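## Task

Take the yellow sponge off the desk and set it on top of the low shelf below the REPAIRS sign, without moving that shelf. Every low shelf must still stand upright at the end, and the robot must not topple or finish leaning, or the task fails.

## Robot and tools

ROBOT. A wheeled cart with a pan/tilt head camera and two arms, left_arm and right_arm, each with a wrist camera and a two-jaw gripper (one fixed jaw, one swinging). The cart spans x = -0.35 to 0.07 m and is 0.53 m wide; with arms folded as at the start it is 0.65 m wide. Arm pan axes sit at x = -0.060, y = +0.155 (left) and -0.155 m (right); shoulders are 0.89 m up. A fixed-jaw tip reaches about 0.44 m from its pan axis and no lower than about 0.54 m above the floor. Occasionally a loose object gets a small nudge by itself.

FRAMES. Base frame: metres, origin on the floor between the drive wheels, x forward, y left, z up; left_hand and right_hand are the fixed-jaw tips in this frame, so a held item sits beside the tip toward the swinging jaw. Odometry frame: the base frame as it was when the scene began; base_odometry counts wheel rotation only (slip looks like travel, contact-induced turns are missed), heading in rad, positive left, -3.142 to 3.142.

move. One action per call. base: a single object {x_m_s, turn_rad_s, for_s}, velocities, not a pose. x_m_s forward speed in m/s (negative reverses), magnitude 0.005 to 0.291 or 0; turn_rad_s left-positive turn rate, 0.02 to 1.175 or 0; for_s duration 0.1 to 7.5 s; omitted velocity = 0. No sideways motion. Distance is roughly speed times duration, less for short commands (ramp 0.5 m/s2, 2 rad/s2) or tiny ones; if |x|/0.291 + |turn|/1.175 exceeds 1 both get scaled down. joints: one object for both arms together, keyed by joint name, each an absolute target angle in radians (not an offset). Ranges: head_pan_rad -3.2 to 3.2 (0 ahead, + left); head_tilt_rad -0.76 to 1.45 (0 level, + down); per arm shoulder_pan -2.006 to 2.149, shoulder_lift -1.836 to 1.772, elbow_flex -1.773 to 1.58, wrist_flex -1.799 to 1.772, wrist_roll -2.816 to 2.978, gripper -0.03 to 1.944. speeds: same keys (no grippers), top rad/s for this action only, 0.08 to 4.71. cameras: list of head_camera, left_wrist_camera, right_wrist_camera or all. blocking false returns within about 0.5 s while motion continues; a later move overrides named joints, and stops a running base velocity unless it names base. Unknown keys make a call invalid; out-of-range values get it refused, which cancels the rest of that reply's move, wait and finished_scene calls, as does an unplanned stop.

JOINT GEOMETRY. Pan: positive is clockwise seen from above; straight ahead is +1.571 for left_arm and -1.571 for right_arm; at 0 they point sideways. Bend: lift, elbow and wrist all 0 gives an upper arm near vertical (tilted 0.24 rad out) and level forearm and fingers; positive bends downward; their sum is the fingers' angle below level, and pointing fully down needs the forearm no more than 0.20 rad above level. Roll: -1.522 closes the jaws across the arm's vertical plane with the fixed jaw on the left looking outward, 1.619 puts it on the right, 0.049 closes within the plane. Over furniture with level fingers keep the fixed jaw left, since the hand body then sticks up instead of down. Gripper: about 0 shut, 1 gives 0.075 m, 1.944 gives 0.106 m. Squeezing means targeting below the contact angle; closing from wide open grips hardest; for thin items target -0.03.

STOWING. Stowed left_arm: pan -1.75, lift 0.05, elbow 1.35, wrist_flex -1.55, roll -1.52; right_arm identical but pan 1.75. Enter it in two steps (wrists first, then the other three); leave it in reverse. With arms in, turning in place needs 0.44 m of free radius. Turning or reversing next to furniture can snag the rear or a hand and tip the robot.

OTHER TOOLS. wait(seconds 0 to 10, cameras) lets time pass and returns state, returning early once earlier motions settle. stop(cameras) brakes all running motions. zoom_image(camera, region [x0,y0,x1,y1] in pixels from the top-left, up to 504 by 504) magnifies the latest image of a camera shown most recently. finished_scene(scene) ends the current scene by its number; the result reports success and gives the next task. Call nothing after it in the same reply when ending the first scene.

RESULTS. A pictures line lists images in order. The move line reads done or the worst status. base_status done means the velocity was sent the full time (with '(sent for a of b s)'). Joint words: moving, done, off_target (rest short of target: load sag, obstruction or tripped motor; a firmly gripping jaw shows this), stopped, time_out (a joint motion is cut after about 14 s), not_followed (with 'joint command not followed': a self-collision check refused that arm's targets), limit_stop_at_motor_heat. on_its_own lists uncommanded behaviour. Motor temperatures give, per arm, joints in joint_positions order then the gripper; MOTOR HOT appears at 55 °C, and JOINT FAULT or HAND FAULT when a motor cuts out at 70 °C.

CAUTIONS. Loaded joints sag toward gravity; compensate next time, and expect hand positions to be a few centimetres off. A joint held more than about 0.3 rad (jaws 0.09) from target for about 2 s, or shaken fast, trips and weakens; after it settles, reset by targeting 0.2 rad away from the failed target. Capacity about 0.4 kg per hand far out, 0.7 kg near the pan axis. Do not let arms or hands collide or press on each other. Avoid fast moves near 3 rad/s while holding things, drops, letting go of moving items, slams, hard pushes, pulling things in front (tip risk), and wheels lifting. Place items gently so shelves stay upright and in place.

Each tool is called after "Request:" as name([rows], argument=value, ...), one row to a line, values as JSON.

## Session

Request:
move(joints={"head_tilt_rad": 0.25}, cameras=["head_camera", "left_wrist_camera", "right_wrist_camera"])

Request:
move(joints={"head_pan_rad": -0.9}, cameras=["head_camera"])

Request:
move(joints={"head_pan_rad": -1.8}, cameras=["head_camera"])

Request:
move(joints={"head_pan_rad": 0.9}, cameras=["head_camera"])

Request:
move(joints={"head_pan_rad": 1.8}, cameras=["head_camera"])

Request:
move(joints={"head_pan_rad": 2.7}, cameras=["head_camera"])

Scene clock: 0.93 s.
Motor temperatures (°C): left_arm=[31 32 31 32 33 29] | right_arm=[30 29 26 27 31 27]
move: done
base_odometry: x=+0.000 y=+0.000 heading=+0.000
base_status: not commanded
joint_positions: head_pan_rad=+0.000 head_tilt_rad=+0.242 left_arm_shoulder_pan_rad=+0.000 left_arm_shoulder_lift_rad=-1.704 left_arm_elbow_flex_rad=+1.478 left_arm_wrist_flex_rad=+0.984 left_arm_wrist_roll_rad=-0.001 left_arm_gripper_rad=+0.000 right_arm_shoulder_pan_rad=+0.001 right_arm_shoulder_lift_rad=-1.670 right_arm_elbow_flex_rad=+1.496 right_arm_wrist_flex_rad=+1.032 right_arm_wrist_roll_rad=+0.000 right_arm_gripper_rad=+0.000
joint_status: all done
left_hand: x=-0.0600 y=+0.3116 z=+0.8261 quat_wxyz=(+0.395, -0.918, +0.023, +0.010) (m; base frame)
right_hand: x=-0.0602 y=-0.3015 z=+0.8125 quat_wxyz=(+0.008, +0.023, +0.937, -0.348) (m; base frame)
pictures: head_camera, left_wrist_camera, right_wrist_camera
Images, in order (width x height): head_camera 644x476, left_wrist_camera 644x476, right_wrist_camera 644x476.

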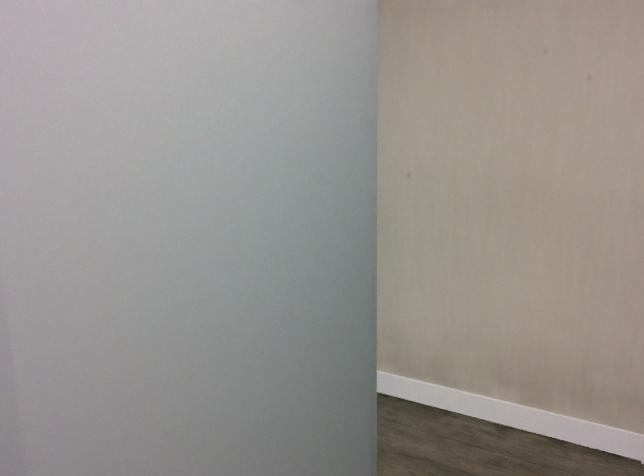

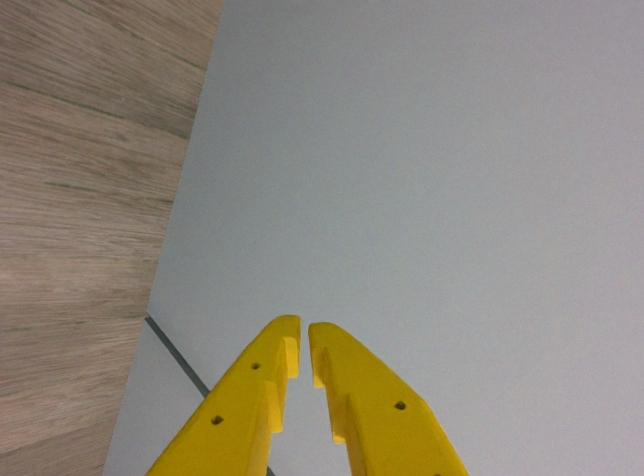

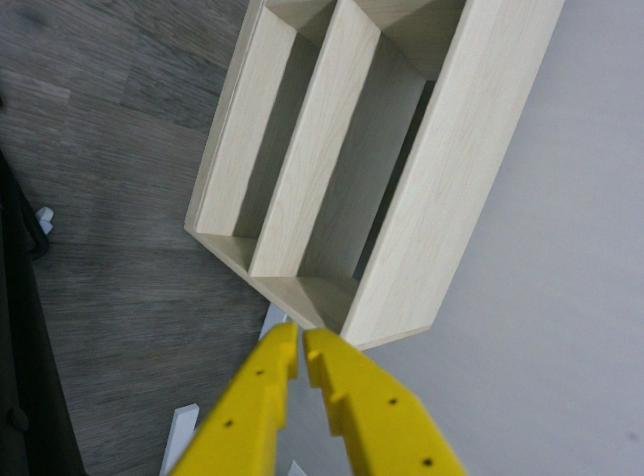

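Scene clock: 2.33 s.
move: done
base_odometry: x=+0.000 y=+0.000 heading=+0.000
base_status: not commanded
joint_positions: head_pan_rad=-0.891 head_tilt_rad=+0.242 left_arm_shoulder_pan_rad=+0.000 left_arm_shoulder_lift_rad=-1.704 left_arm_elbow_flex_rad=+1.478 left_arm_wrist_flex_rad=+0.984 left_arm_wrist_roll_rad=-0.001 left_arm_gripper_rad=+0.000 right_arm_shoulder_pan_rad=+0.001 right_arm_shoulder_lift_rad=-1.670 right_arm_elbow_flex_rad=+1.496 right_arm_wrist_flex_rad=+1.032 right_arm_wrist_roll_rad=+0.000 right_arm_gripper_rad=+0.000
joint_status: all done
left_hand: x=-0.0600 y=+0.3116 z=+0.8261 quat_wxyz=(+0.395, -0.918, +0.023, +0.010) (m; base frame)
right_hand: x=-0.0602 y=-0.3015 z=+0.8125 quat_wxyz=(+0.008, +0.023, +0.937, -0.348) (m; base frame)
pictures: head_camera
Images, in order (width x height): head_camera 644x476.

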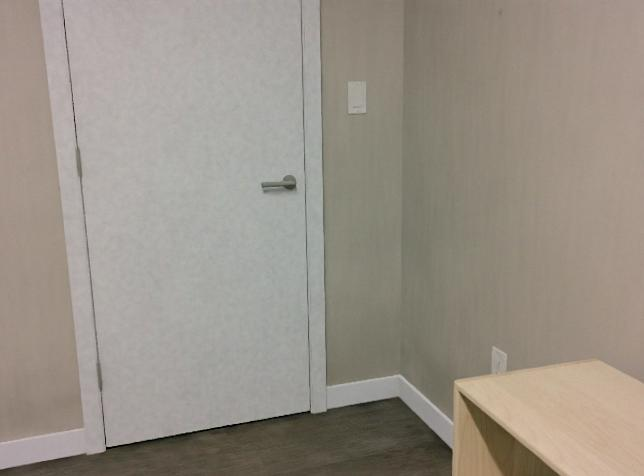

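Scene clock: 3.73 s.
move: done
base_odometry: x=+0.000 y=+0.000 heading=+0.000
base_status: not commanded
joint_positions: head_pan_rad=-1.790 head_tilt_rad=+0.242 left_arm_shoulder_pan_rad=+0.000 left_arm_shoulder_lift_rad=-1.704 left_arm_elbow_flex_rad=+1.478 left_arm_wrist_flex_rad=+0.984 left_arm_wrist_roll_rad=-0.001 left_arm_gripper_rad=+0.000 right_arm_shoulder_pan_rad=+0.001 right_arm_shoulder_lift_rad=-1.670 right_arm_elbow_flex_rad=+1.496 right_arm_wrist_flex_rad=+1.032 right_arm_wrist_roll_rad=+0.000 right_arm_gripper_rad=+0.000
joint_status: all done
left_hand: x=-0.0600 y=+0.3116 z=+0.8261 quat_wxyz=(+0.395, -0.918, +0.023, +0.010) (m; base frame)
right_hand: x=-0.0602 y=-0.3015 z=+0.8125 quat_wxyz=(+0.008, +0.023, +0.937, -0.348) (m; base frame)
pictures: head_camera
Images, in order (width x height): head_camera 644x476.

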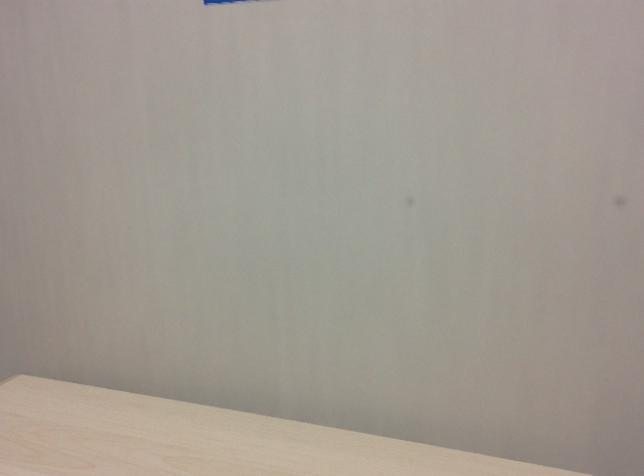

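Scene clock: 6.33 s.
move: done
base_odometry: x=+0.000 y=+0.000 heading=+0.000
base_status: not commanded
joint_positions: head_pan_rad=+0.890 head_tilt_rad=+0.242 left_arm_shoulder_pan_rad=+0.000 left_arm_shoulder_lift_rad=-1.704 left_arm_elbow_flex_rad=+1.478 left_arm_wrist_flex_rad=+0.984 left_arm_wrist_roll_rad=-0.001 left_arm_gripper_rad=+0.000 right_arm_shoulder_pan_rad=+0.001 right_arm_shoulder_lift_rad=-1.670 right_arm_elbow_flex_rad=+1.496 right_arm_wrist_flex_rad=+1.032 right_arm_wrist_roll_rad=+0.000 right_arm_gripper_rad=+0.000
joint_status: all done
left_hand: x=-0.0600 y=+0.3116 z=+0.8261 quat_wxyz=(+0.395, -0.918, +0.023, +0.010) (m; base frame)
right_hand: x=-0.0602 y=-0.3015 z=+0.8125 quat_wxyz=(+0.008, +0.023, +0.937, -0.348) (m; base frame)
pictures: head_camera
Images, in order (width x height): head_camera 644x476.

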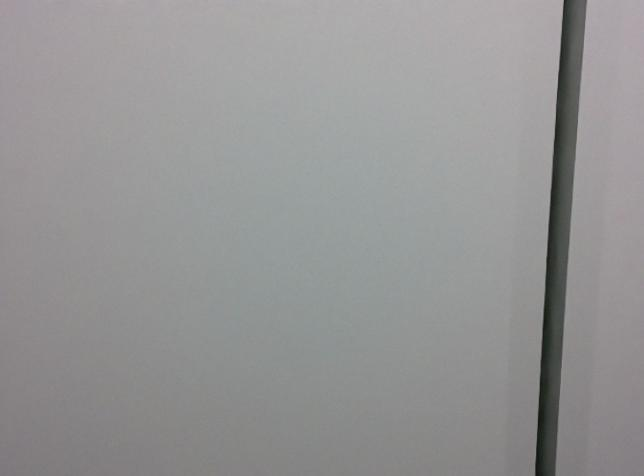

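Scene clock: 7.73 s.
move: done
base_odometry: x=+0.000 y=+0.000 heading=+0.000
base_status: not commanded
joint_positions: head_pan_rad=+1.789 head_tilt_rad=+0.242 left_arm_shoulder_pan_rad=+0.000 left_arm_shoulder_lift_rad=-1.704 left_arm_elbow_flex_rad=+1.478 left_arm_wrist_flex_rad=+0.984 left_arm_wrist_roll_rad=-0.001 left_arm_gripper_rad=+0.000 right_arm_shoulder_pan_rad=+0.001 right_arm_shoulder_lift_rad=-1.670 right_arm_elbow_flex_rad=+1.496 right_arm_wrist_flex_rad=+1.032 right_arm_wrist_roll_rad=+0.000 right_arm_gripper_rad=+0.000
joint_status: all done
left_hand: x=-0.0600 y=+0.3116 z=+0.8261 quat_wxyz=(+0.395, -0.918, +0.023, +0.010) (m; base frame)
right_hand: x=-0.0602 y=-0.3015 z=+0.8125 quat_wxyz=(+0.008, +0.023, +0.937, -0.348) (m; base frame)
pictures: head_camera
Images, in order (width x height): head_camera 644x476.

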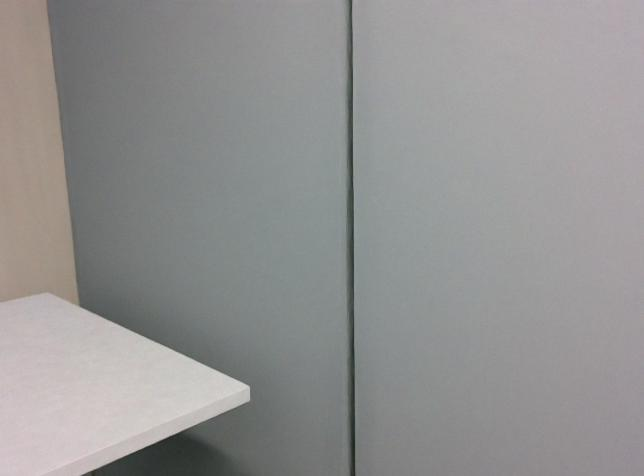

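Scene clock: 9.13 s.
move: done
base_odometry: x=+0.000 y=+0.000 heading=+0.000
base_status: not commanded
joint_positions: head_pan_rad=+2.689 head_tilt_rad=+0.242 left_arm_shoulder_pan_rad=+0.000 left_arm_shoulder_lift_rad=-1.704 left_arm_elbow_flex_rad=+1.478 left_arm_wrist_flex_rad=+0.984 left_arm_wrist_roll_rad=-0.001 left_arm_gripper_rad=+0.000 right_arm_shoulder_pan_rad=+0.001 right_arm_shoulder_lift_rad=-1.670 right_arm_elbow_flex_rad=+1.496 right_arm_wrist_flex_rad=+1.032 right_arm_wrist_roll_rad=+0.000 right_arm_gripper_rad=+0.000
joint_status: all done
left_hand: x=-0.0600 y=+0.3116 z=+0.8261 quat_wxyz=(+0.395, -0.918, +0.023, +0.010) (m; base frame)
right_hand: x=-0.0602 y=-0.3015 z=+0.8125 quat_wxyz=(+0.008, +0.023, +0.937, -0.348) (m; base frame)
pictures: head_camera
Images, in order (width x height): head_camera 644x476.

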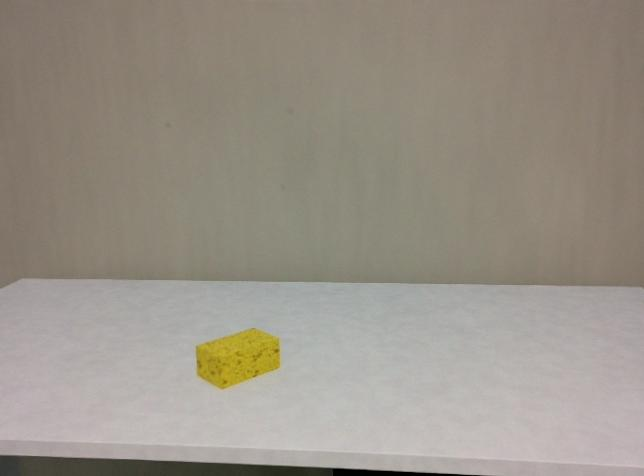

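Request:
move(joints={"head_pan_rad": 2.85, "head_tilt_rad": 0.5}, cameras=["head_camera"])

Request:
move(joints={"head_pan_rad": -1.8, "head_tilt_rad": -0.2}, cameras=["head_camera"])

Request:
move(joints={"head_pan_rad": -1.5, "head_tilt_rad": 0.6}, cameras=["head_camera"])

Scene clock: 16.60 s.
move: done
base_odometry: x=+0.000 y=+0.000 heading=+0.000
base_status: not commanded
joint_positions: head_pan_rad=+2.839 head_tilt_rad=+0.493 left_arm_shoulder_pan_rad=+0.000 left_arm_shoulder_lift_rad=-1.704 left_arm_elbow_flex_rad=+1.478 left_arm_wrist_flex_rad=+0.984 left_arm_wrist_roll_rad=-0.001 left_arm_gripper_rad=+0.000 right_arm_shoulder_pan_rad=+0.001 right_arm_shoulder_lift_rad=-1.670 right_arm_elbow_flex_rad=+1.496 right_arm_wrist_flex_rad=+1.032 right_arm_wrist_roll_rad=+0.000 right_arm_gripper_rad=+0.000
joint_status: all done
left_hand: x=-0.0600 y=+0.3116 z=+0.8261 quat_wxyz=(+0.395, -0.918, +0.023, +0.010) (m; base frame)
right_hand: x=-0.0602 y=-0.3015 z=+0.8125 quat_wxyz=(+0.008, +0.023, +0.937, -0.348) (m; base frame)
pictures: head_camera
Images, in order (width x height): head_camera 644x476.

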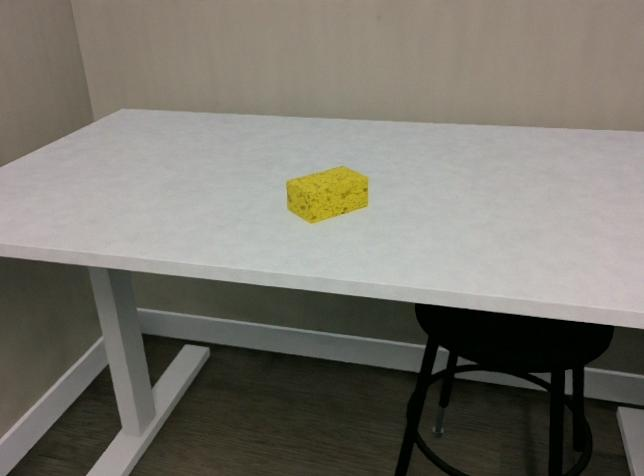

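Scene clock: 20.50 s.
move: done
base_odometry: x=+0.000 y=+0.000 heading=+0.000
base_status: not commanded
joint_positions: head_pan_rad=-1.790 head_tilt_rad=-0.190 left_arm_shoulder_pan_rad=+0.000 left_arm_shoulder_lift_rad=-1.704 left_arm_elbow_flex_rad=+1.478 left_arm_wrist_flex_rad=+0.984 left_arm_wrist_roll_rad=-0.001 left_arm_gripper_rad=+0.000 right_arm_shoulder_pan_rad=+0.001 right_arm_shoulder_lift_rad=-1.670 right_arm_elbow_flex_rad=+1.496 right_arm_wrist_flex_rad=+1.032 right_arm_wrist_roll_rad=+0.000 right_arm_gripper_rad=+0.000
joint_status: all done
left_hand: x=-0.0600 y=+0.3116 z=+0.8261 quat_wxyz=(+0.395, -0.918, +0.023, +0.010) (m; base frame)
right_hand: x=-0.0602 y=-0.3015 z=+0.8125 quat_wxyz=(+0.008, +0.023, +0.937, -0.348) (m; base frame)
pictures: head_camera
Images, in order (width x height): head_camera 644x476.

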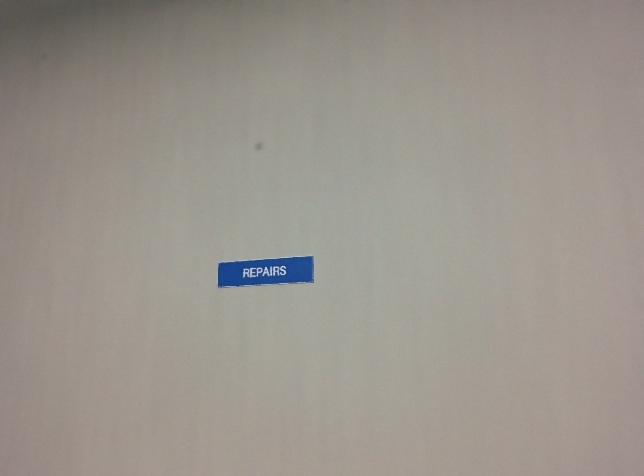

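Scene clock: 21.83 s.
move: done
base_odometry: x=+0.000 y=+0.000 heading=+0.000
base_status: not commanded
joint_positions: head_pan_rad=-1.511 head_tilt_rad=+0.593 left_arm_shoulder_pan_rad=+0.000 left_arm_shoulder_lift_rad=-1.704 left_arm_elbow_flex_rad=+1.478 left_arm_wrist_flex_rad=+0.984 left_arm_wrist_roll_rad=-0.001 left_arm_gripper_rad=+0.000 right_arm_shoulder_pan_rad=+0.001 right_arm_shoulder_lift_rad=-1.670 right_arm_elbow_flex_rad=+1.496 right_arm_wrist_flex_rad=+1.032 right_arm_wrist_roll_rad=+0.000 right_arm_gripper_rad=+0.000
joint_status: all done
left_hand: x=-0.0600 y=+0.3116 z=+0.8261 quat_wxyz=(+0.395, -0.918, +0.023, +0.010) (m; base frame)
right_hand: x=-0.0602 y=-0.3015 z=+0.8125 quat_wxyz=(+0.008, +0.023, +0.937, -0.348) (m; base frame)
pictures: head_camera
Images, in order (width x height): head_camera 644x476.

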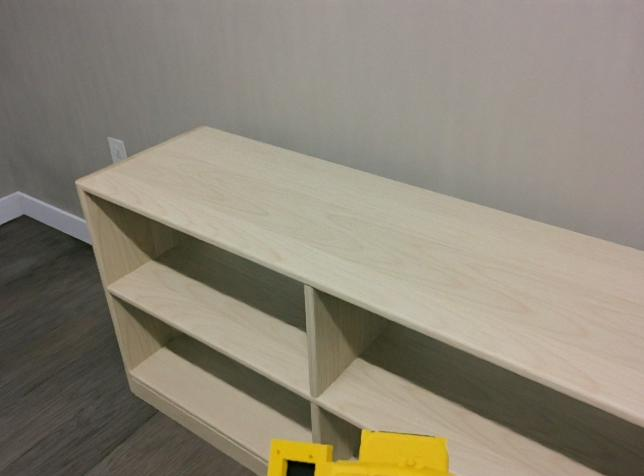

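Request:
move(base={"turn_rad_s": 0.9, "for_s": 3.216}, joints={"head_pan_rad": 0, "head_tilt_rad": 0.7})

Request:
move(joints={"left_arm_shoulder_pan_rad": 1.571}, cameras=["head_camera"])

Request:
move(base={"x_m_s": 0.25, "for_s": 2.2}, joints={"left_arm_shoulder_lift_rad": 0.25, "left_arm_elbow_flex_rad": -0.75, "left_arm_wrist_flex_rad": 1.2, "left_arm_wrist_roll_rad": -1.99, "left_arm_gripper_rad": 1.94}, cameras=["head_camera", "left_wrist_camera"])

Scene clock: 73.93 s.
move: done
base_odometry: x=-0.001 y=+0.000 heading=+2.879
base_status: done (sent for 3.2 of 3.2 s)
joint_positions: head_pan_rad=-0.011 head_tilt_rad=+0.693 left_arm_shoulder_pan_rad=-0.006 left_arm_shoulder_lift_rad=-1.704 left_arm_elbow_flex_rad=+1.478 left_arm_wrist_flex_rad=+0.984 left_arm_wrist_roll_rad=-0.001 left_arm_gripper_rad=+0.000 right_arm_shoulder_pan_rad=-0.002 right_arm_shoulder_lift_rad=-1.670 right_arm_elbow_flex_rad=+1.496 right_arm_wrist_flex_rad=+1.032 right_arm_wrist_roll_rad=+0.000 right_arm_gripper_rad=+0.000
joint_status: all done
left_hand: x=-0.0609 y=+0.3116 z=+0.8261 quat_wxyz=(+0.395, -0.918, +0.020, +0.011) (m; base frame)
right_hand: x=-0.0597 y=-0.3015 z=+0.8125 quat_wxyz=(+0.009, +0.022, +0.937, -0.348) (m; base frame)
pictures: none

Scene clock: 76.00 s.
move: done
base_odometry: x=-0.001 y=+0.000 heading=+2.879
base_status: not commanded
joint_positions: head_pan_rad=-0.011 head_tilt_rad=+0.693 left_arm_shoulder_pan_rad=+1.568 left_arm_shoulder_lift_rad=-1.704 left_arm_elbow_flex_rad=+1.478 left_arm_wrist_flex_rad=+0.984 left_arm_wrist_roll_rad=-0.001 left_arm_gripper_rad=+0.000 right_arm_shoulder_pan_rad=-0.002 right_arm_shoulder_lift_rad=-1.670 right_arm_elbow_flex_rad=+1.496 right_arm_wrist_flex_rad=+1.032 right_arm_wrist_roll_rad=+0.000 right_arm_gripper_rad=+0.000
joint_status: all done
left_hand: x=+0.0966 y=+0.1554 z=+0.8261 quat_wxyz=(+0.287, -0.634, +0.664, -0.272) (m; base frame)
right_hand: x=-0.0597 y=-0.3015 z=+0.8125 quat_wxyz=(+0.009, +0.022, +0.937, -0.348) (m; base frame)
pictures: head_camera
Images, in order (width x height): head_camera 644x476.

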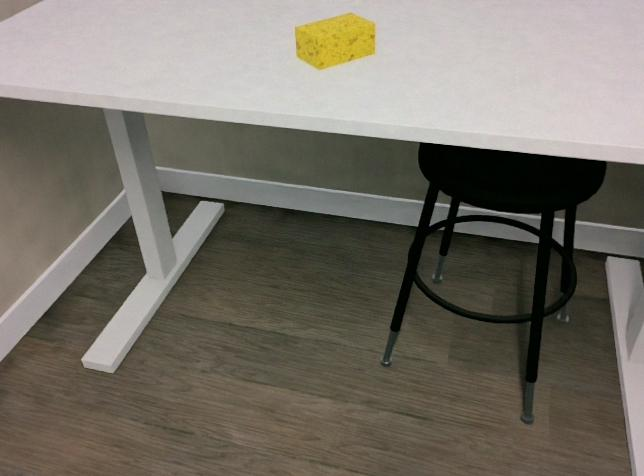

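Scene clock: 79.37 s.
move: done
base_odometry: x=-0.533 y=+0.142 heading=+2.877
base_status: done (sent for 2.2 of 2.2 s)
joint_positions: head_pan_rad=-0.011 head_tilt_rad=+0.693 left_arm_shoulder_pan_rad=+1.566 left_arm_shoulder_lift_rad=+0.257 left_arm_elbow_flex_rad=-0.716 left_arm_wrist_flex_rad=+1.198 left_arm_wrist_roll_rad=-1.986 left_arm_gripper_rad=+1.925 right_arm_shoulder_pan_rad=+0.001 right_arm_shoulder_lift_rad=-1.670 right_arm_elbow_flex_rad=+1.496 right_arm_wrist_flex_rad=+1.032 right_arm_wrist_roll_rad=+0.000 right_arm_gripper_rad=+0.000
joint_status: all done
left_hand: x=+0.2655 y=+0.1634 z=+0.9545 quat_wxyz=(+0.393, +0.208, +0.891, +0.094) (m; base frame)
right_hand: x=-0.0602 y=-0.3015 z=+0.8125 quat_wxyz=(+0.008, +0.023, +0.937, -0.348) (m; base frame)
pictures: head_camera, left_wrist_camera
Images, in order (width x height): head_camera 644x476, left_wrist_camera 644x476.

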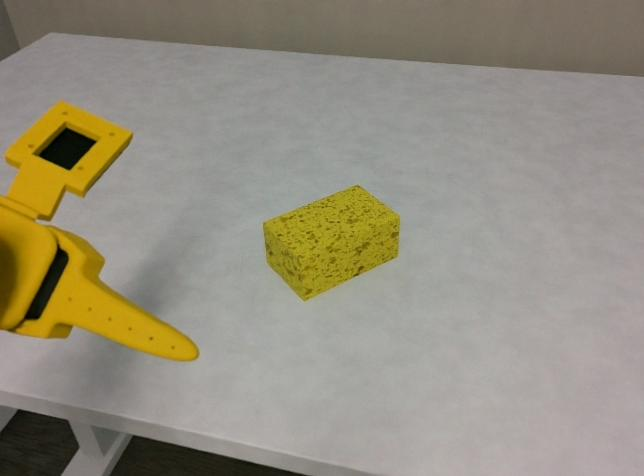

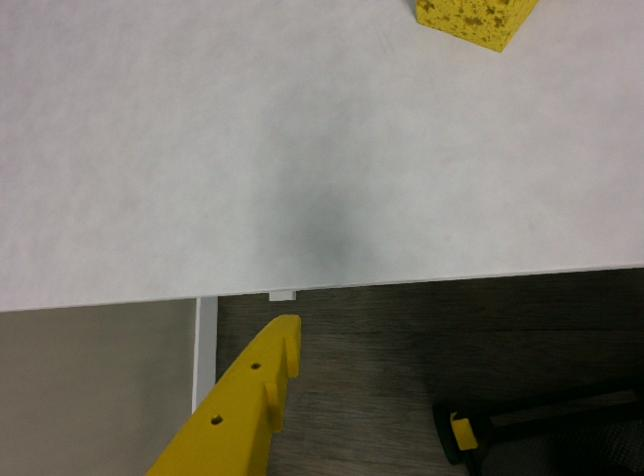

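Request:
move(base={"turn_rad_s": 0.5, "for_s": 0.52})

Request:
move(base={"x_m_s": 0.15, "for_s": 1.01})

Request:
move(base={"turn_rad_s": -0.5, "for_s": 1.09}, joints={"left_arm_shoulder_pan_rad": 1.751, "left_arm_wrist_roll_rad": -2.02, "left_arm_shoulder_lift_rad": 0.55, "left_arm_elbow_flex_rad": -0.8, "left_arm_wrist_flex_rad": 0.95, "head_pan_rad": -0.2, "head_tilt_rad": 0.9}, cameras=["head_camera", "left_wrist_camera"])

Scene clock: 120.47 s.
move: done
base_odometry: x=-0.532 y=+0.142 heading=-3.136
base_status: done (sent for 0.53 of 0.53 s)
joint_positions: head_pan_rad=-0.011 head_tilt_rad=+0.693 left_arm_shoulder_pan_rad=+1.565 left_arm_shoulder_lift_rad=+0.257 left_arm_elbow_flex_rad=-0.716 left_arm_wrist_flex_rad=+1.198 left_arm_wrist_roll_rad=-1.993 left_arm_gripper_rad=+1.925 right_arm_shoulder_pan_rad=-0.004 right_arm_shoulder_lift_rad=-1.670 right_arm_elbow_flex_rad=+1.496 right_arm_wrist_flex_rad=+1.032 right_arm_wrist_roll_rad=+0.000 right_arm_gripper_rad=+0.000
joint_status: not commanded
left_hand: x=+0.2655 y=+0.1639 z=+0.9545 quat_wxyz=(+0.392, +0.211, +0.890, +0.095) (m; base frame)
right_hand: x=-0.0595 y=-0.3015 z=+0.8125 quat_wxyz=(+0.009, +0.021, +0.937, -0.348) (m; base frame)
pictures: none

Scene clock: 122.33 s.
move: done
base_odometry: x=-0.683 y=+0.141 heading=-3.135
base_status: done (sent for 1 of 1 s)
joint_positions: head_pan_rad=-0.011 head_tilt_rad=+0.693 left_arm_shoulder_pan_rad=+1.566 left_arm_shoulder_lift_rad=+0.257 left_arm_elbow_flex_rad=-0.716 left_arm_wrist_flex_rad=+1.198 left_arm_wrist_roll_rad=-1.993 left_arm_gripper_rad=+1.925 right_arm_shoulder_pan_rad=+0.000 right_arm_shoulder_lift_rad=-1.670 right_arm_elbow_flex_rad=+1.496 right_arm_wrist_flex_rad=+1.032 right_arm_wrist_roll_rad=+0.000 right_arm_gripper_rad=+0.000
joint_status: not commanded
left_hand: x=+0.2656 y=+0.1634 z=+0.9545 quat_wxyz=(+0.392, +0.212, +0.890, +0.095) (m; base frame)
right_hand: x=-0.0600 y=-0.3015 z=+0.8125 quat_wxyz=(+0.009, +0.023, +0.937, -0.348) (m; base frame)
pictures: none

Scene clock: 124.27 s.
move: done
base_odometry: x=-0.682 y=+0.141 heading=+2.597
base_status: done (sent for 1.1 of 1.1 s)
joint_positions: head_pan_rad=-0.190 head_tilt_rad=+0.894 left_arm_shoulder_pan_rad=+1.747 left_arm_shoulder_lift_rad=+0.564 left_arm_elbow_flex_rad=-0.766 left_arm_wrist_flex_rad=+0.961 left_arm_wrist_roll_rad=-2.024 left_arm_gripper_rad=+1.925 right_arm_shoulder_pan_rad=+0.001 right_arm_shoulder_lift_rad=-1.670 right_arm_elbow_flex_rad=+1.496 right_arm_wrist_flex_rad=+1.032 right_arm_wrist_roll_rad=+0.000 right_arm_gripper_rad=+0.000
joint_status: all done
left_hand: x=+0.2999 y=+0.0978 z=+0.8988 quat_wxyz=(+0.390, +0.306, +0.866, +0.064) (m; base frame)
right_hand: x=-0.0602 y=-0.3015 z=+0.8125 quat_wxyz=(+0.008, +0.023, +0.937, -0.348) (m; base frame)
pictures: head_camera, left_wrist_camera
Images, in order (width x height): head_camera 644x476, left_wrist_camera 644x476.

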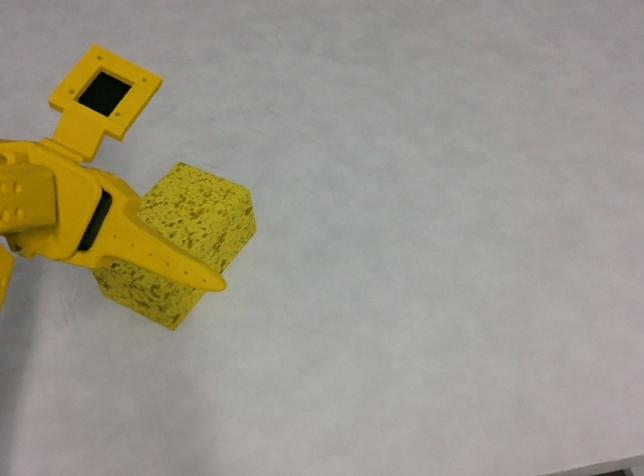

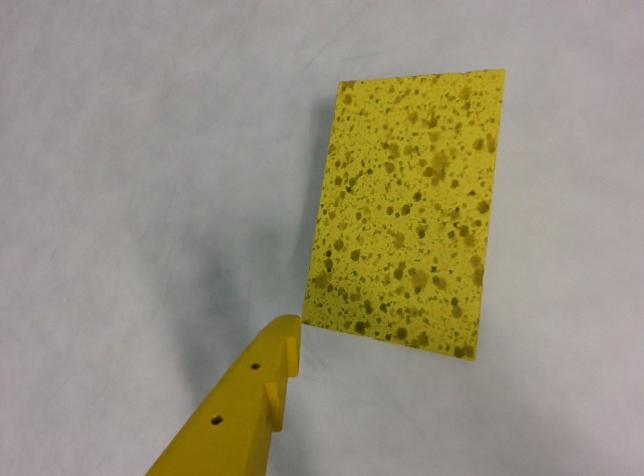

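Request:
move(joints={"left_arm_shoulder_pan_rad": 1.735, "left_arm_shoulder_lift_rad": 0.81, "left_arm_elbow_flex_rad": -0.88, "left_arm_wrist_flex_rad": 0.77}, cameras=["head_camera", "left_wrist_camera"])

Scene clock: 142.77 s.
move: done
base_odometry: x=-0.682 y=+0.141 heading=+2.597
base_status: not commanded
joint_positions: head_pan_rad=-0.190 head_tilt_rad=+0.894 left_arm_shoulder_pan_rad=+1.740 left_arm_shoulder_lift_rad=+0.826 left_arm_elbow_flex_rad=-0.842 left_arm_wrist_flex_rad=+0.781 left_arm_wrist_roll_rad=-2.024 left_arm_gripper_rad=+1.925 right_arm_shoulder_pan_rad=+0.001 right_arm_shoulder_lift_rad=-1.670 right_arm_elbow_flex_rad=+1.496 right_arm_wrist_flex_rad=+1.032 right_arm_wrist_roll_rad=+0.000 right_arm_gripper_rad=+0.000
joint_status: all done
left_hand: x=+0.3209 y=+0.0970 z=+0.8484 quat_wxyz=(+0.386, +0.303, +0.869, +0.065) (m; base frame)
right_hand: x=-0.0602 y=-0.3015 z=+0.8125 quat_wxyz=(+0.008, +0.023, +0.937, -0.348) (m; base frame)
pictures: head_camera, left_wrist_camera
Images, in order (width x height): head_camera 644x476, left_wrist_camera 644x476.

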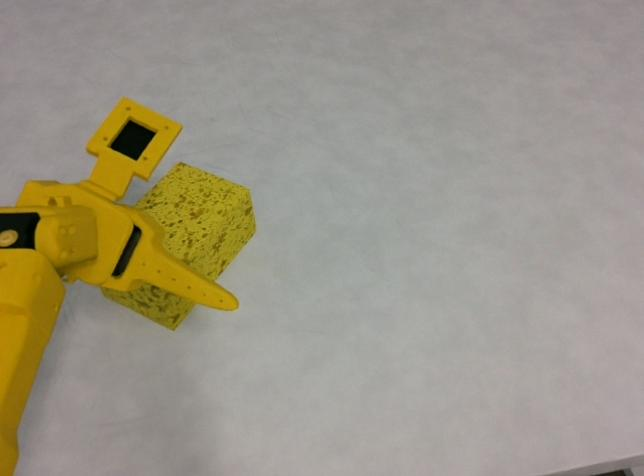

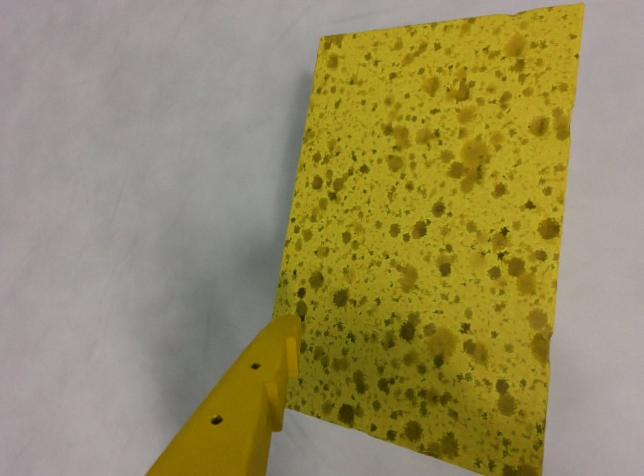

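Request:
move(joints={"left_arm_shoulder_pan_rad": 1.69})

Request:
move(joints={"left_arm_shoulder_lift_rad": 1.06, "left_arm_elbow_flex_rad": -1.0, "left_arm_wrist_flex_rad": 0.64}, speeds={"left_arm_shoulder_lift_rad": 0.4, "left_arm_elbow_flex_rad": 0.25, "left_arm_wrist_flex_rad": 0.25}, cameras=["head_camera", "left_wrist_camera"])

Scene clock: 156.27 s.
move: done
base_odometry: x=-0.682 y=+0.141 heading=+2.597
base_status: not commanded
joint_positions: head_pan_rad=-0.190 head_tilt_rad=+0.894 left_arm_shoulder_pan_rad=+1.691 left_arm_shoulder_lift_rad=+0.826 left_arm_elbow_flex_rad=-0.843 left_arm_wrist_flex_rad=+0.781 left_arm_wrist_roll_rad=-2.024 left_arm_gripper_rad=+1.925 right_arm_shoulder_pan_rad=+0.001 right_arm_shoulder_lift_rad=-1.670 right_arm_elbow_flex_rad=+1.496 right_arm_wrist_flex_rad=+1.032 right_arm_wrist_roll_rad=+0.000 right_arm_gripper_rad=+0.000
joint_status: all done
left_hand: x=+0.3234 y=+0.1158 z=+0.8488 quat_wxyz=(+0.385, +0.281, +0.876, +0.075) (m; base frame)
right_hand: x=-0.0602 y=-0.3015 z=+0.8125 quat_wxyz=(+0.008, +0.023, +0.937, -0.348) (m; base frame)
pictures: none

Scene clock: 157.37 s.
move: done
base_odometry: x=-0.682 y=+0.141 heading=+2.597
base_status: not commanded
joint_positions: head_pan_rad=-0.190 head_tilt_rad=+0.894 left_arm_shoulder_pan_rad=+1.688 left_arm_shoulder_lift_rad=+1.076 left_arm_elbow_flex_rad=-0.963 left_arm_wrist_flex_rad=+0.652 left_arm_wrist_roll_rad=-2.024 left_arm_gripper_rad=+1.925 right_arm_shoulder_pan_rad=+0.001 right_arm_shoulder_lift_rad=-1.670 right_arm_elbow_flex_rad=+1.496 right_arm_wrist_flex_rad=+1.032 right_arm_wrist_roll_rad=+0.000 right_arm_gripper_rad=+0.000
joint_status: all done
left_hand: x=+0.3337 y=+0.1157 z=+0.8041 quat_wxyz=(+0.385, +0.280, +0.876, +0.075) (m; base frame)
right_hand: x=-0.0602 y=-0.3015 z=+0.8125 quat_wxyz=(+0.008, +0.023, +0.937, -0.348) (m; base frame)
pictures: head_camera, left_wrist_camera
Images, in order (width x height): head_camera 644x476, left_wrist_camera 644x476.

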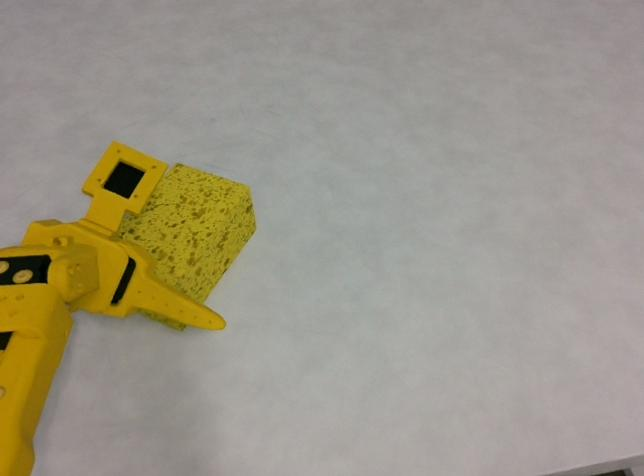

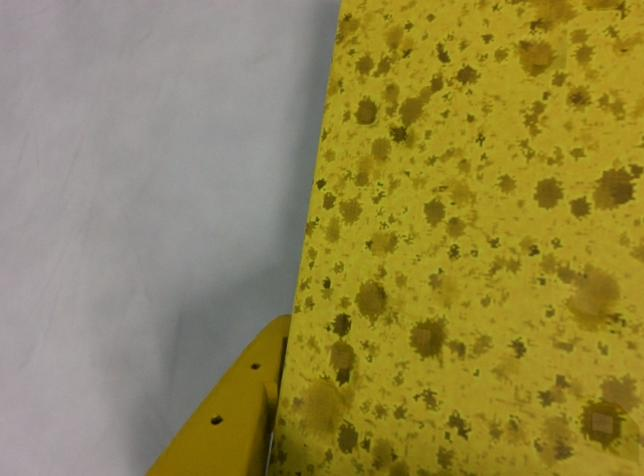

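Request:
move(joints={"left_arm_shoulder_lift_rad": 1.10, "left_arm_elbow_flex_rad": -0.95, "left_arm_wrist_flex_rad": 0.43, "left_arm_shoulder_pan_rad": 1.68}, speeds={"left_arm_wrist_flex_rad": 0.4})

Request:
move(joints={"left_arm_gripper_rad": 0.75}, cameras=["head_camera", "left_wrist_camera"])

Scene clock: 169.63 s.
move: done
base_odometry: x=-0.682 y=+0.141 heading=+2.597
base_status: not commanded
joint_positions: head_pan_rad=-0.190 head_tilt_rad=+0.894 left_arm_shoulder_pan_rad=+1.684 left_arm_shoulder_lift_rad=+1.117 left_arm_elbow_flex_rad=-0.946 left_arm_wrist_flex_rad=+0.444 left_arm_wrist_roll_rad=-2.024 left_arm_gripper_rad=+1.925 right_arm_shoulder_pan_rad=+0.001 right_arm_shoulder_lift_rad=-1.670 right_arm_elbow_flex_rad=+1.496 right_arm_wrist_flex_rad=+1.032 right_arm_wrist_roll_rad=+0.000 right_arm_gripper_rad=+0.000
joint_status: all done
left_hand: x=+0.3490 y=+0.1152 z=+0.8106 quat_wxyz=(+0.451, +0.269, +0.846, +0.089) (m; base frame)
right_hand: x=-0.0602 y=-0.3015 z=+0.8125 quat_wxyz=(+0.008, +0.023, +0.937, -0.348) (m; base frame)
pictures: none

Scene clock: 170.77 s.
move: off_target
base_odometry: x=-0.682 y=+0.141 heading=+2.597
base_status: not commanded
joint_positions: head_pan_rad=-0.190 head_tilt_rad=+0.894 left_arm_shoulder_pan_rad=+1.691 left_arm_shoulder_lift_rad=+1.117 left_arm_elbow_flex_rad=-0.946 left_arm_wrist_flex_rad=+0.438 left_arm_wrist_roll_rad=-2.016 left_arm_gripper_rad=+1.039 right_arm_shoulder_pan_rad=+0.001 right_arm_shoulder_lift_rad=-1.670 right_arm_elbow_flex_rad=+1.496 right_arm_wrist_flex_rad=+1.032 right_arm_wrist_roll_rad=+0.000 right_arm_gripper_rad=+0.000
joint_status: left_arm_gripper_rad off_target (ended at +1.038, target +0.750)
left_hand: x=+0.3492 y=+0.1127 z=+0.8114 quat_wxyz=(+0.455, +0.268, +0.845, +0.086) (m; base frame)
right_hand: x=-0.0602 y=-0.3015 z=+0.8125 quat_wxyz=(+0.008, +0.023, +0.937, -0.348) (m; base frame)
pictures: head_camera, left_wrist_camera
Images, in order (width x height): head_camera 644x476, left_wrist_camera 644x476.

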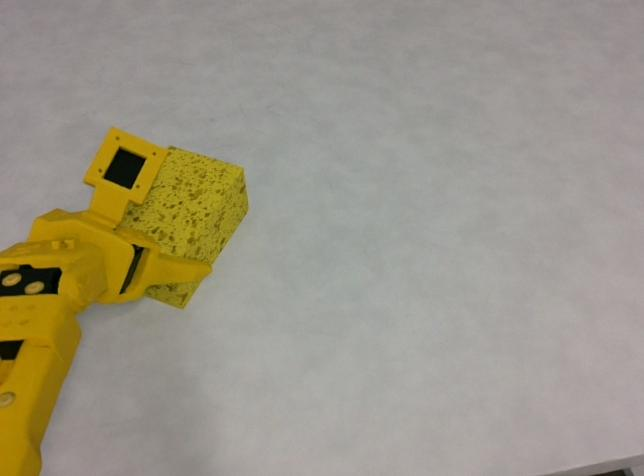

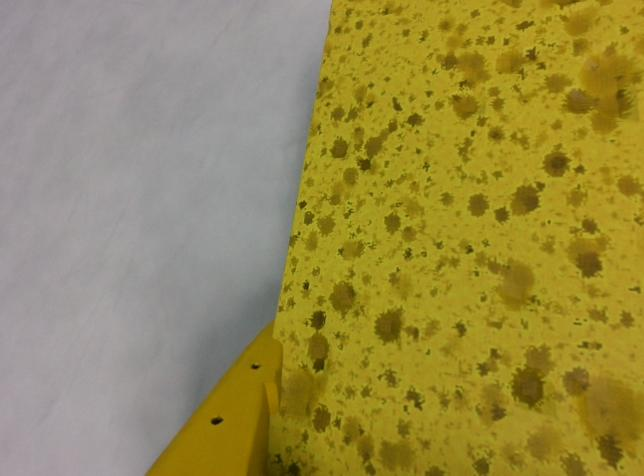

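Request:
move(joints={"left_arm_gripper_rad": 0.95, "left_arm_shoulder_lift_rad": 0.5, "left_arm_elbow_flex_rad": -0.7, "left_arm_wrist_flex_rad": 0.75}, speeds={"left_arm_shoulder_lift_rad": 0.7, "left_arm_elbow_flex_rad": 0.3, "left_arm_wrist_flex_rad": 0.35}, cameras=["head_camera", "left_wrist_camera"])

Scene clock: 177.30 s.
move: off_target
base_odometry: x=-0.682 y=+0.141 heading=+2.597
base_status: not commanded
joint_positions: head_pan_rad=-0.190 head_tilt_rad=+0.894 left_arm_shoulder_pan_rad=+1.686 left_arm_shoulder_lift_rad=+0.573 left_arm_elbow_flex_rad=-0.696 left_arm_wrist_flex_rad=+0.749 left_arm_wrist_roll_rad=-2.024 left_arm_gripper_rad=+1.045 right_arm_shoulder_pan_rad=+0.001 right_arm_shoulder_lift_rad=-1.670 right_arm_elbow_flex_rad=+1.496 right_arm_wrist_flex_rad=+1.032 right_arm_wrist_roll_rad=+0.000 right_arm_gripper_rad=+0.000
joint_status: left_arm_gripper_rad off_target (ended at +1.045, target +0.950); the others done
left_hand: x=+0.3187 y=+0.1181 z=+0.9041 quat_wxyz=(+0.447, +0.270, +0.848, +0.087) (m; base frame)
right_hand: x=-0.0602 y=-0.3015 z=+0.8125 quat_wxyz=(+0.008, +0.023, +0.937, -0.348) (m; base frame)
pictures: head_camera, left_wrist_camera
Images, in order (width x height): head_camera 644x476, left_wrist_camera 644x476.

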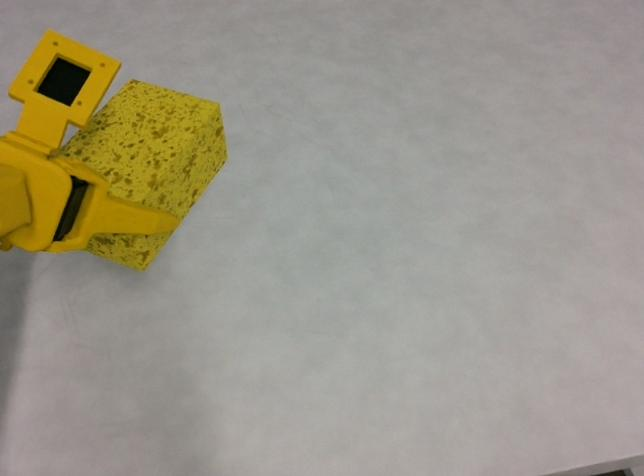

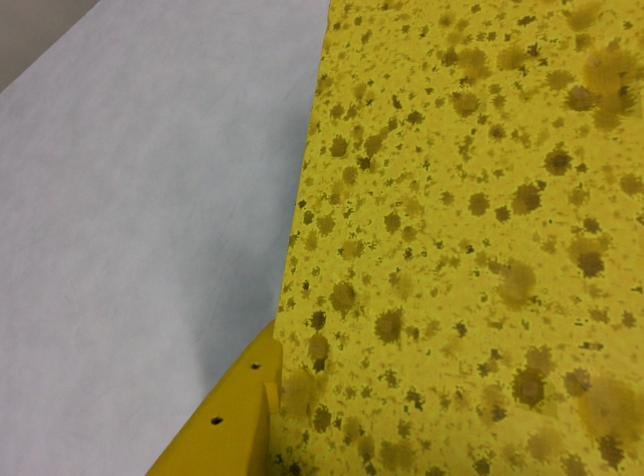

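Request:
move(base={"x_m_s": -0.22, "for_s": 2.5})

Request:
move(base={"turn_rad_s": 0.6, "for_s": 2.727}, joints={"left_arm_shoulder_pan_rad": 1.571, "head_pan_rad": 0, "head_tilt_rad": 0.9}, speeds={"left_arm_shoulder_pan_rad": 0.4}, cameras=["head_camera"])

Scene clock: 210.60 s.
move: done
base_odometry: x=-0.213 y=-0.145 heading=+2.595
base_status: done (sent for 2.5 of 2.5 s)
joint_positions: head_pan_rad=-0.190 head_tilt_rad=+0.894 left_arm_shoulder_pan_rad=+1.686 left_arm_shoulder_lift_rad=+0.573 left_arm_elbow_flex_rad=-0.696 left_arm_wrist_flex_rad=+0.749 left_arm_wrist_roll_rad=-2.024 left_arm_gripper_rad=+1.045 right_arm_shoulder_pan_rad=+0.001 right_arm_shoulder_lift_rad=-1.670 right_arm_elbow_flex_rad=+1.496 right_arm_wrist_flex_rad=+1.032 right_arm_wrist_roll_rad=+0.000 right_arm_gripper_rad=+0.000
joint_status: not commanded
left_hand: x=+0.3187 y=+0.1181 z=+0.9041 quat_wxyz=(+0.447, +0.270, +0.848, +0.087) (m; base frame)
right_hand: x=-0.0602 y=-0.3015 z=+0.8125 quat_wxyz=(+0.008, +0.023, +0.937, -0.348) (m; base frame)
pictures: none

Scene clock: 214.07 s.
move: done
base_odometry: x=-0.212 y=-0.145 heading=-2.047
base_status: done (sent for 2.73 of 2.73 s)
joint_positions: head_pan_rad=-0.011 head_tilt_rad=+0.894 left_arm_shoulder_pan_rad=+1.569 left_arm_shoulder_lift_rad=+0.573 left_arm_elbow_flex_rad=-0.696 left_arm_wrist_flex_rad=+0.749 left_arm_wrist_roll_rad=-2.024 left_arm_gripper_rad=+1.045 right_arm_shoulder_pan_rad=+0.000 right_arm_shoulder_lift_rad=-1.670 right_arm_elbow_flex_rad=+1.496 right_arm_wrist_flex_rad=+1.032 right_arm_wrist_roll_rad=+0.000 right_arm_gripper_rad=+0.000
joint_status: all done
left_hand: x=+0.3204 y=+0.1624 z=+0.9041 quat_wxyz=(+0.441, +0.221, +0.863, +0.113) (m; base frame)
right_hand: x=-0.0600 y=-0.3015 z=+0.8125 quat_wxyz=(+0.009, +0.023, +0.937, -0.348) (m; base frame)
pictures: head_camera
Images, in order (width x height): head_camera 644x476.

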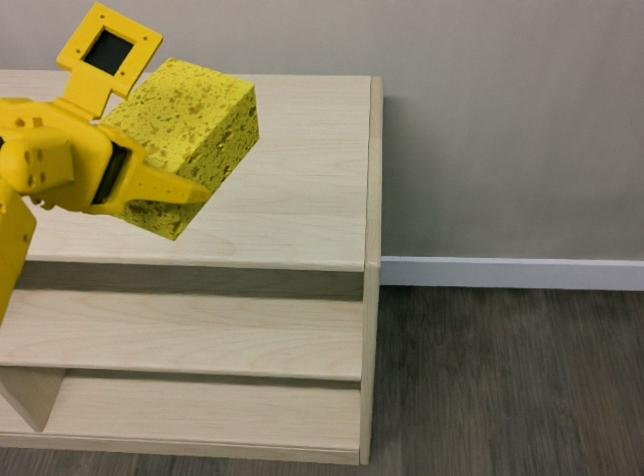

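Request:
move(base={"x_m_s": 0.12, "for_s": 2.0}, joints={"head_pan_rad": -0.3, "head_tilt_rad": 1.1}, cameras=["head_camera", "left_wrist_camera"])

Scene clock: 226.60 s.
move: done
base_odometry: x=-0.322 y=-0.360 heading=-2.045
base_status: done (sent for 2 of 2 s)
joint_positions: head_pan_rad=-0.292 head_tilt_rad=+1.094 left_arm_shoulder_pan_rad=+1.569 left_arm_shoulder_lift_rad=+0.573 left_arm_elbow_flex_rad=-0.696 left_arm_wrist_flex_rad=+0.749 left_arm_wrist_roll_rad=-2.024 left_arm_gripper_rad=+1.045 right_arm_shoulder_pan_rad=+0.004 right_arm_shoulder_lift_rad=-1.670 right_arm_elbow_flex_rad=+1.496 right_arm_wrist_flex_rad=+1.032 right_arm_wrist_roll_rad=+0.000 right_arm_gripper_rad=+0.000
joint_status: all done
left_hand: x=+0.3204 y=+0.1624 z=+0.9041 quat_wxyz=(+0.441, +0.221, +0.863, +0.113) (m; base frame)
right_hand: x=-0.0606 y=-0.3015 z=+0.8125 quat_wxyz=(+0.008, +0.025, +0.937, -0.348) (m; base frame)
pictures: head_camera, left_wrist_camera
Images, in order (width x height): head_camera 644x476, left_wrist_camera 644x476.

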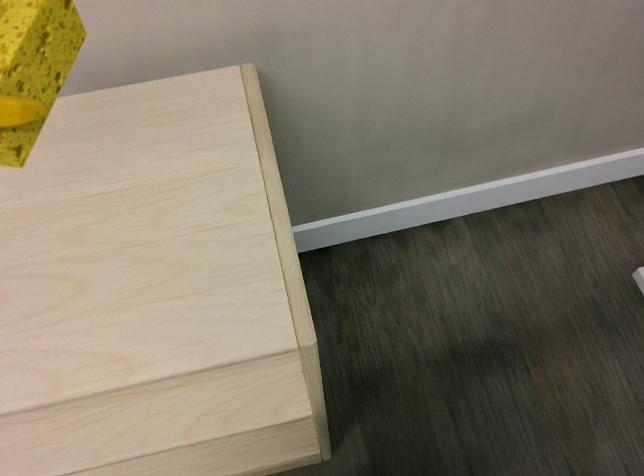

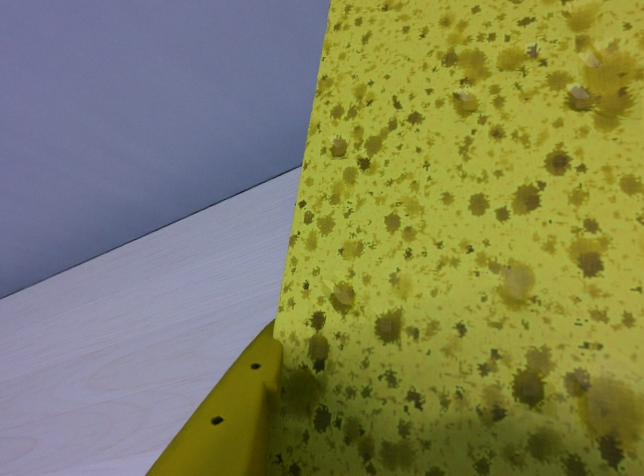

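Request:
move(joints={"left_arm_shoulder_lift_rad": 1.2, "left_arm_elbow_flex_rad": -0.50, "left_arm_wrist_flex_rad": -0.13}, speeds={"left_arm_shoulder_lift_rad": 0.32, "left_arm_elbow_flex_rad": 0.11, "left_arm_wrist_flex_rad": 0.44})

Request:
move(joints={"left_arm_shoulder_lift_rad": 1.43, "left_arm_elbow_flex_rad": -0.64, "left_arm_wrist_flex_rad": -0.23, "head_pan_rad": 0.35, "head_tilt_rad": 0.8}, speeds={"left_arm_shoulder_lift_rad": 0.3, "left_arm_elbow_flex_rad": 0.18, "left_arm_wrist_flex_rad": 0.13}, cameras=["head_camera", "left_wrist_camera"])

Scene clock: 242.87 s.
move: done
base_odometry: x=-0.322 y=-0.360 heading=-2.045
base_status: not commanded
joint_positions: head_pan_rad=-0.292 head_tilt_rad=+1.094 left_arm_shoulder_pan_rad=+1.569 left_arm_shoulder_lift_rad=+1.219 left_arm_elbow_flex_rad=-0.496 left_arm_wrist_flex_rad=-0.113 left_arm_wrist_roll_rad=-2.024 left_arm_gripper_rad=+1.045 right_arm_shoulder_pan_rad=+0.004 right_arm_shoulder_lift_rad=-1.670 right_arm_elbow_flex_rad=+1.496 right_arm_wrist_flex_rad=+1.032 right_arm_wrist_roll_rad=+0.000 right_arm_gripper_rad=+0.000
joint_status: all done
left_hand: x=+0.3241 y=+0.1624 z=+0.7324 quat_wxyz=(+0.448, +0.220, +0.859, +0.115) (m; base frame)
right_hand: x=-0.0606 y=-0.3015 z=+0.8125 quat_wxyz=(+0.008, +0.025, +0.937, -0.348) (m; base frame)
pictures: none

Scene clock: 244.13 s.
move: done
base_odometry: x=-0.322 y=-0.360 heading=-2.045
base_status: not commanded
joint_positions: head_pan_rad=+0.339 head_tilt_rad=+0.814 left_arm_shoulder_pan_rad=+1.569 left_arm_shoulder_lift_rad=+1.447 left_arm_elbow_flex_rad=-0.605 left_arm_wrist_flex_rad=-0.214 left_arm_wrist_roll_rad=-2.024 left_arm_gripper_rad=+1.045 right_arm_shoulder_pan_rad=+0.004 right_arm_shoulder_lift_rad=-1.670 right_arm_elbow_flex_rad=+1.496 right_arm_wrist_flex_rad=+1.032 right_arm_wrist_roll_rad=+0.000 right_arm_gripper_rad=+0.000
joint_status: all done
left_hand: x=+0.3114 y=+0.1624 z=+0.6916 quat_wxyz=(+0.440, +0.221, +0.863, +0.113) (m; base frame)
right_hand: x=-0.0606 y=-0.3015 z=+0.8125 quat_wxyz=(+0.008, +0.025, +0.937, -0.348) (m; base frame)
pictures: head_camera, left_wrist_camera
Images, in order (width x height): head_camera 644x476, left_wrist_camera 644x476.

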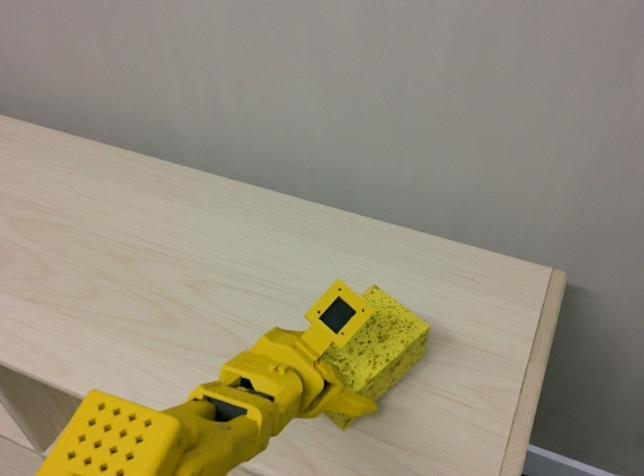

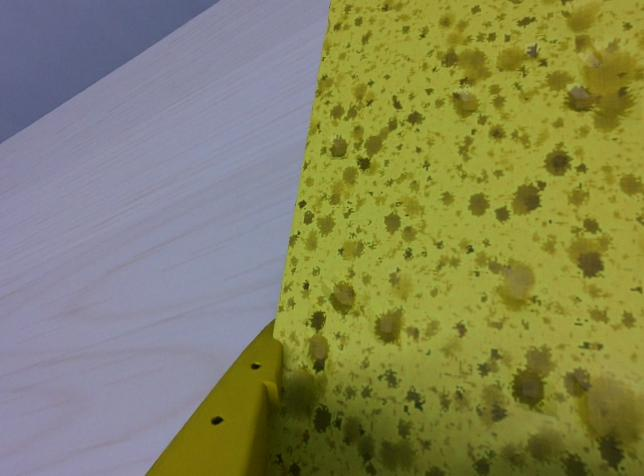

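Request:
move(joints={"left_arm_shoulder_lift_rad": 1.57, "left_arm_elbow_flex_rad": -0.725, "left_arm_wrist_flex_rad": -0.31}, speeds={"left_arm_shoulder_lift_rad": 0.15, "left_arm_elbow_flex_rad": 0.12, "left_arm_wrist_flex_rad": 0.1}, cameras=["head_camera", "left_wrist_camera"])

Scene clock: 251.90 s.
move: done
base_odometry: x=-0.322 y=-0.360 heading=-2.045
base_status: not commanded
joint_positions: head_pan_rad=+0.339 head_tilt_rad=+0.814 left_arm_shoulder_pan_rad=+1.569 left_arm_shoulder_lift_rad=+1.585 left_arm_elbow_flex_rad=-0.693 left_arm_wrist_flex_rad=-0.294 left_arm_wrist_roll_rad=-2.024 left_arm_gripper_rad=+1.045 right_arm_shoulder_pan_rad=+0.004 right_arm_shoulder_lift_rad=-1.670 right_arm_elbow_flex_rad=+1.496 right_arm_wrist_flex_rad=+1.032 right_arm_wrist_roll_rad=+0.000 right_arm_gripper_rad=+0.000
joint_status: all done
left_hand: x=+0.3059 y=+0.1624 z=+0.6752 quat_wxyz=(+0.453, +0.219, +0.857, +0.116) (m; base frame)
right_hand: x=-0.0606 y=-0.3015 z=+0.8125 quat_wxyz=(+0.008, +0.025, +0.937, -0.348) (m; base frame)
pictures: head_camera, left_wrist_camera
Images, in order (width x height): head_camera 644x476, left_wrist_camera 644x476.

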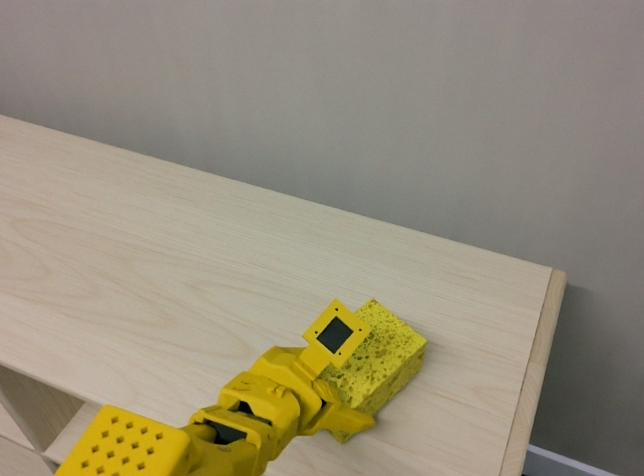

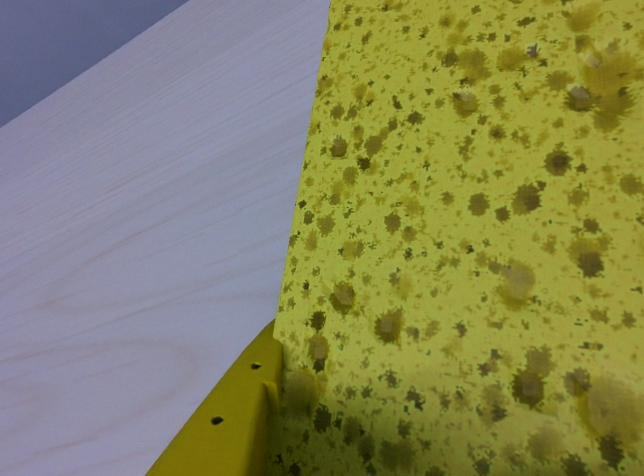

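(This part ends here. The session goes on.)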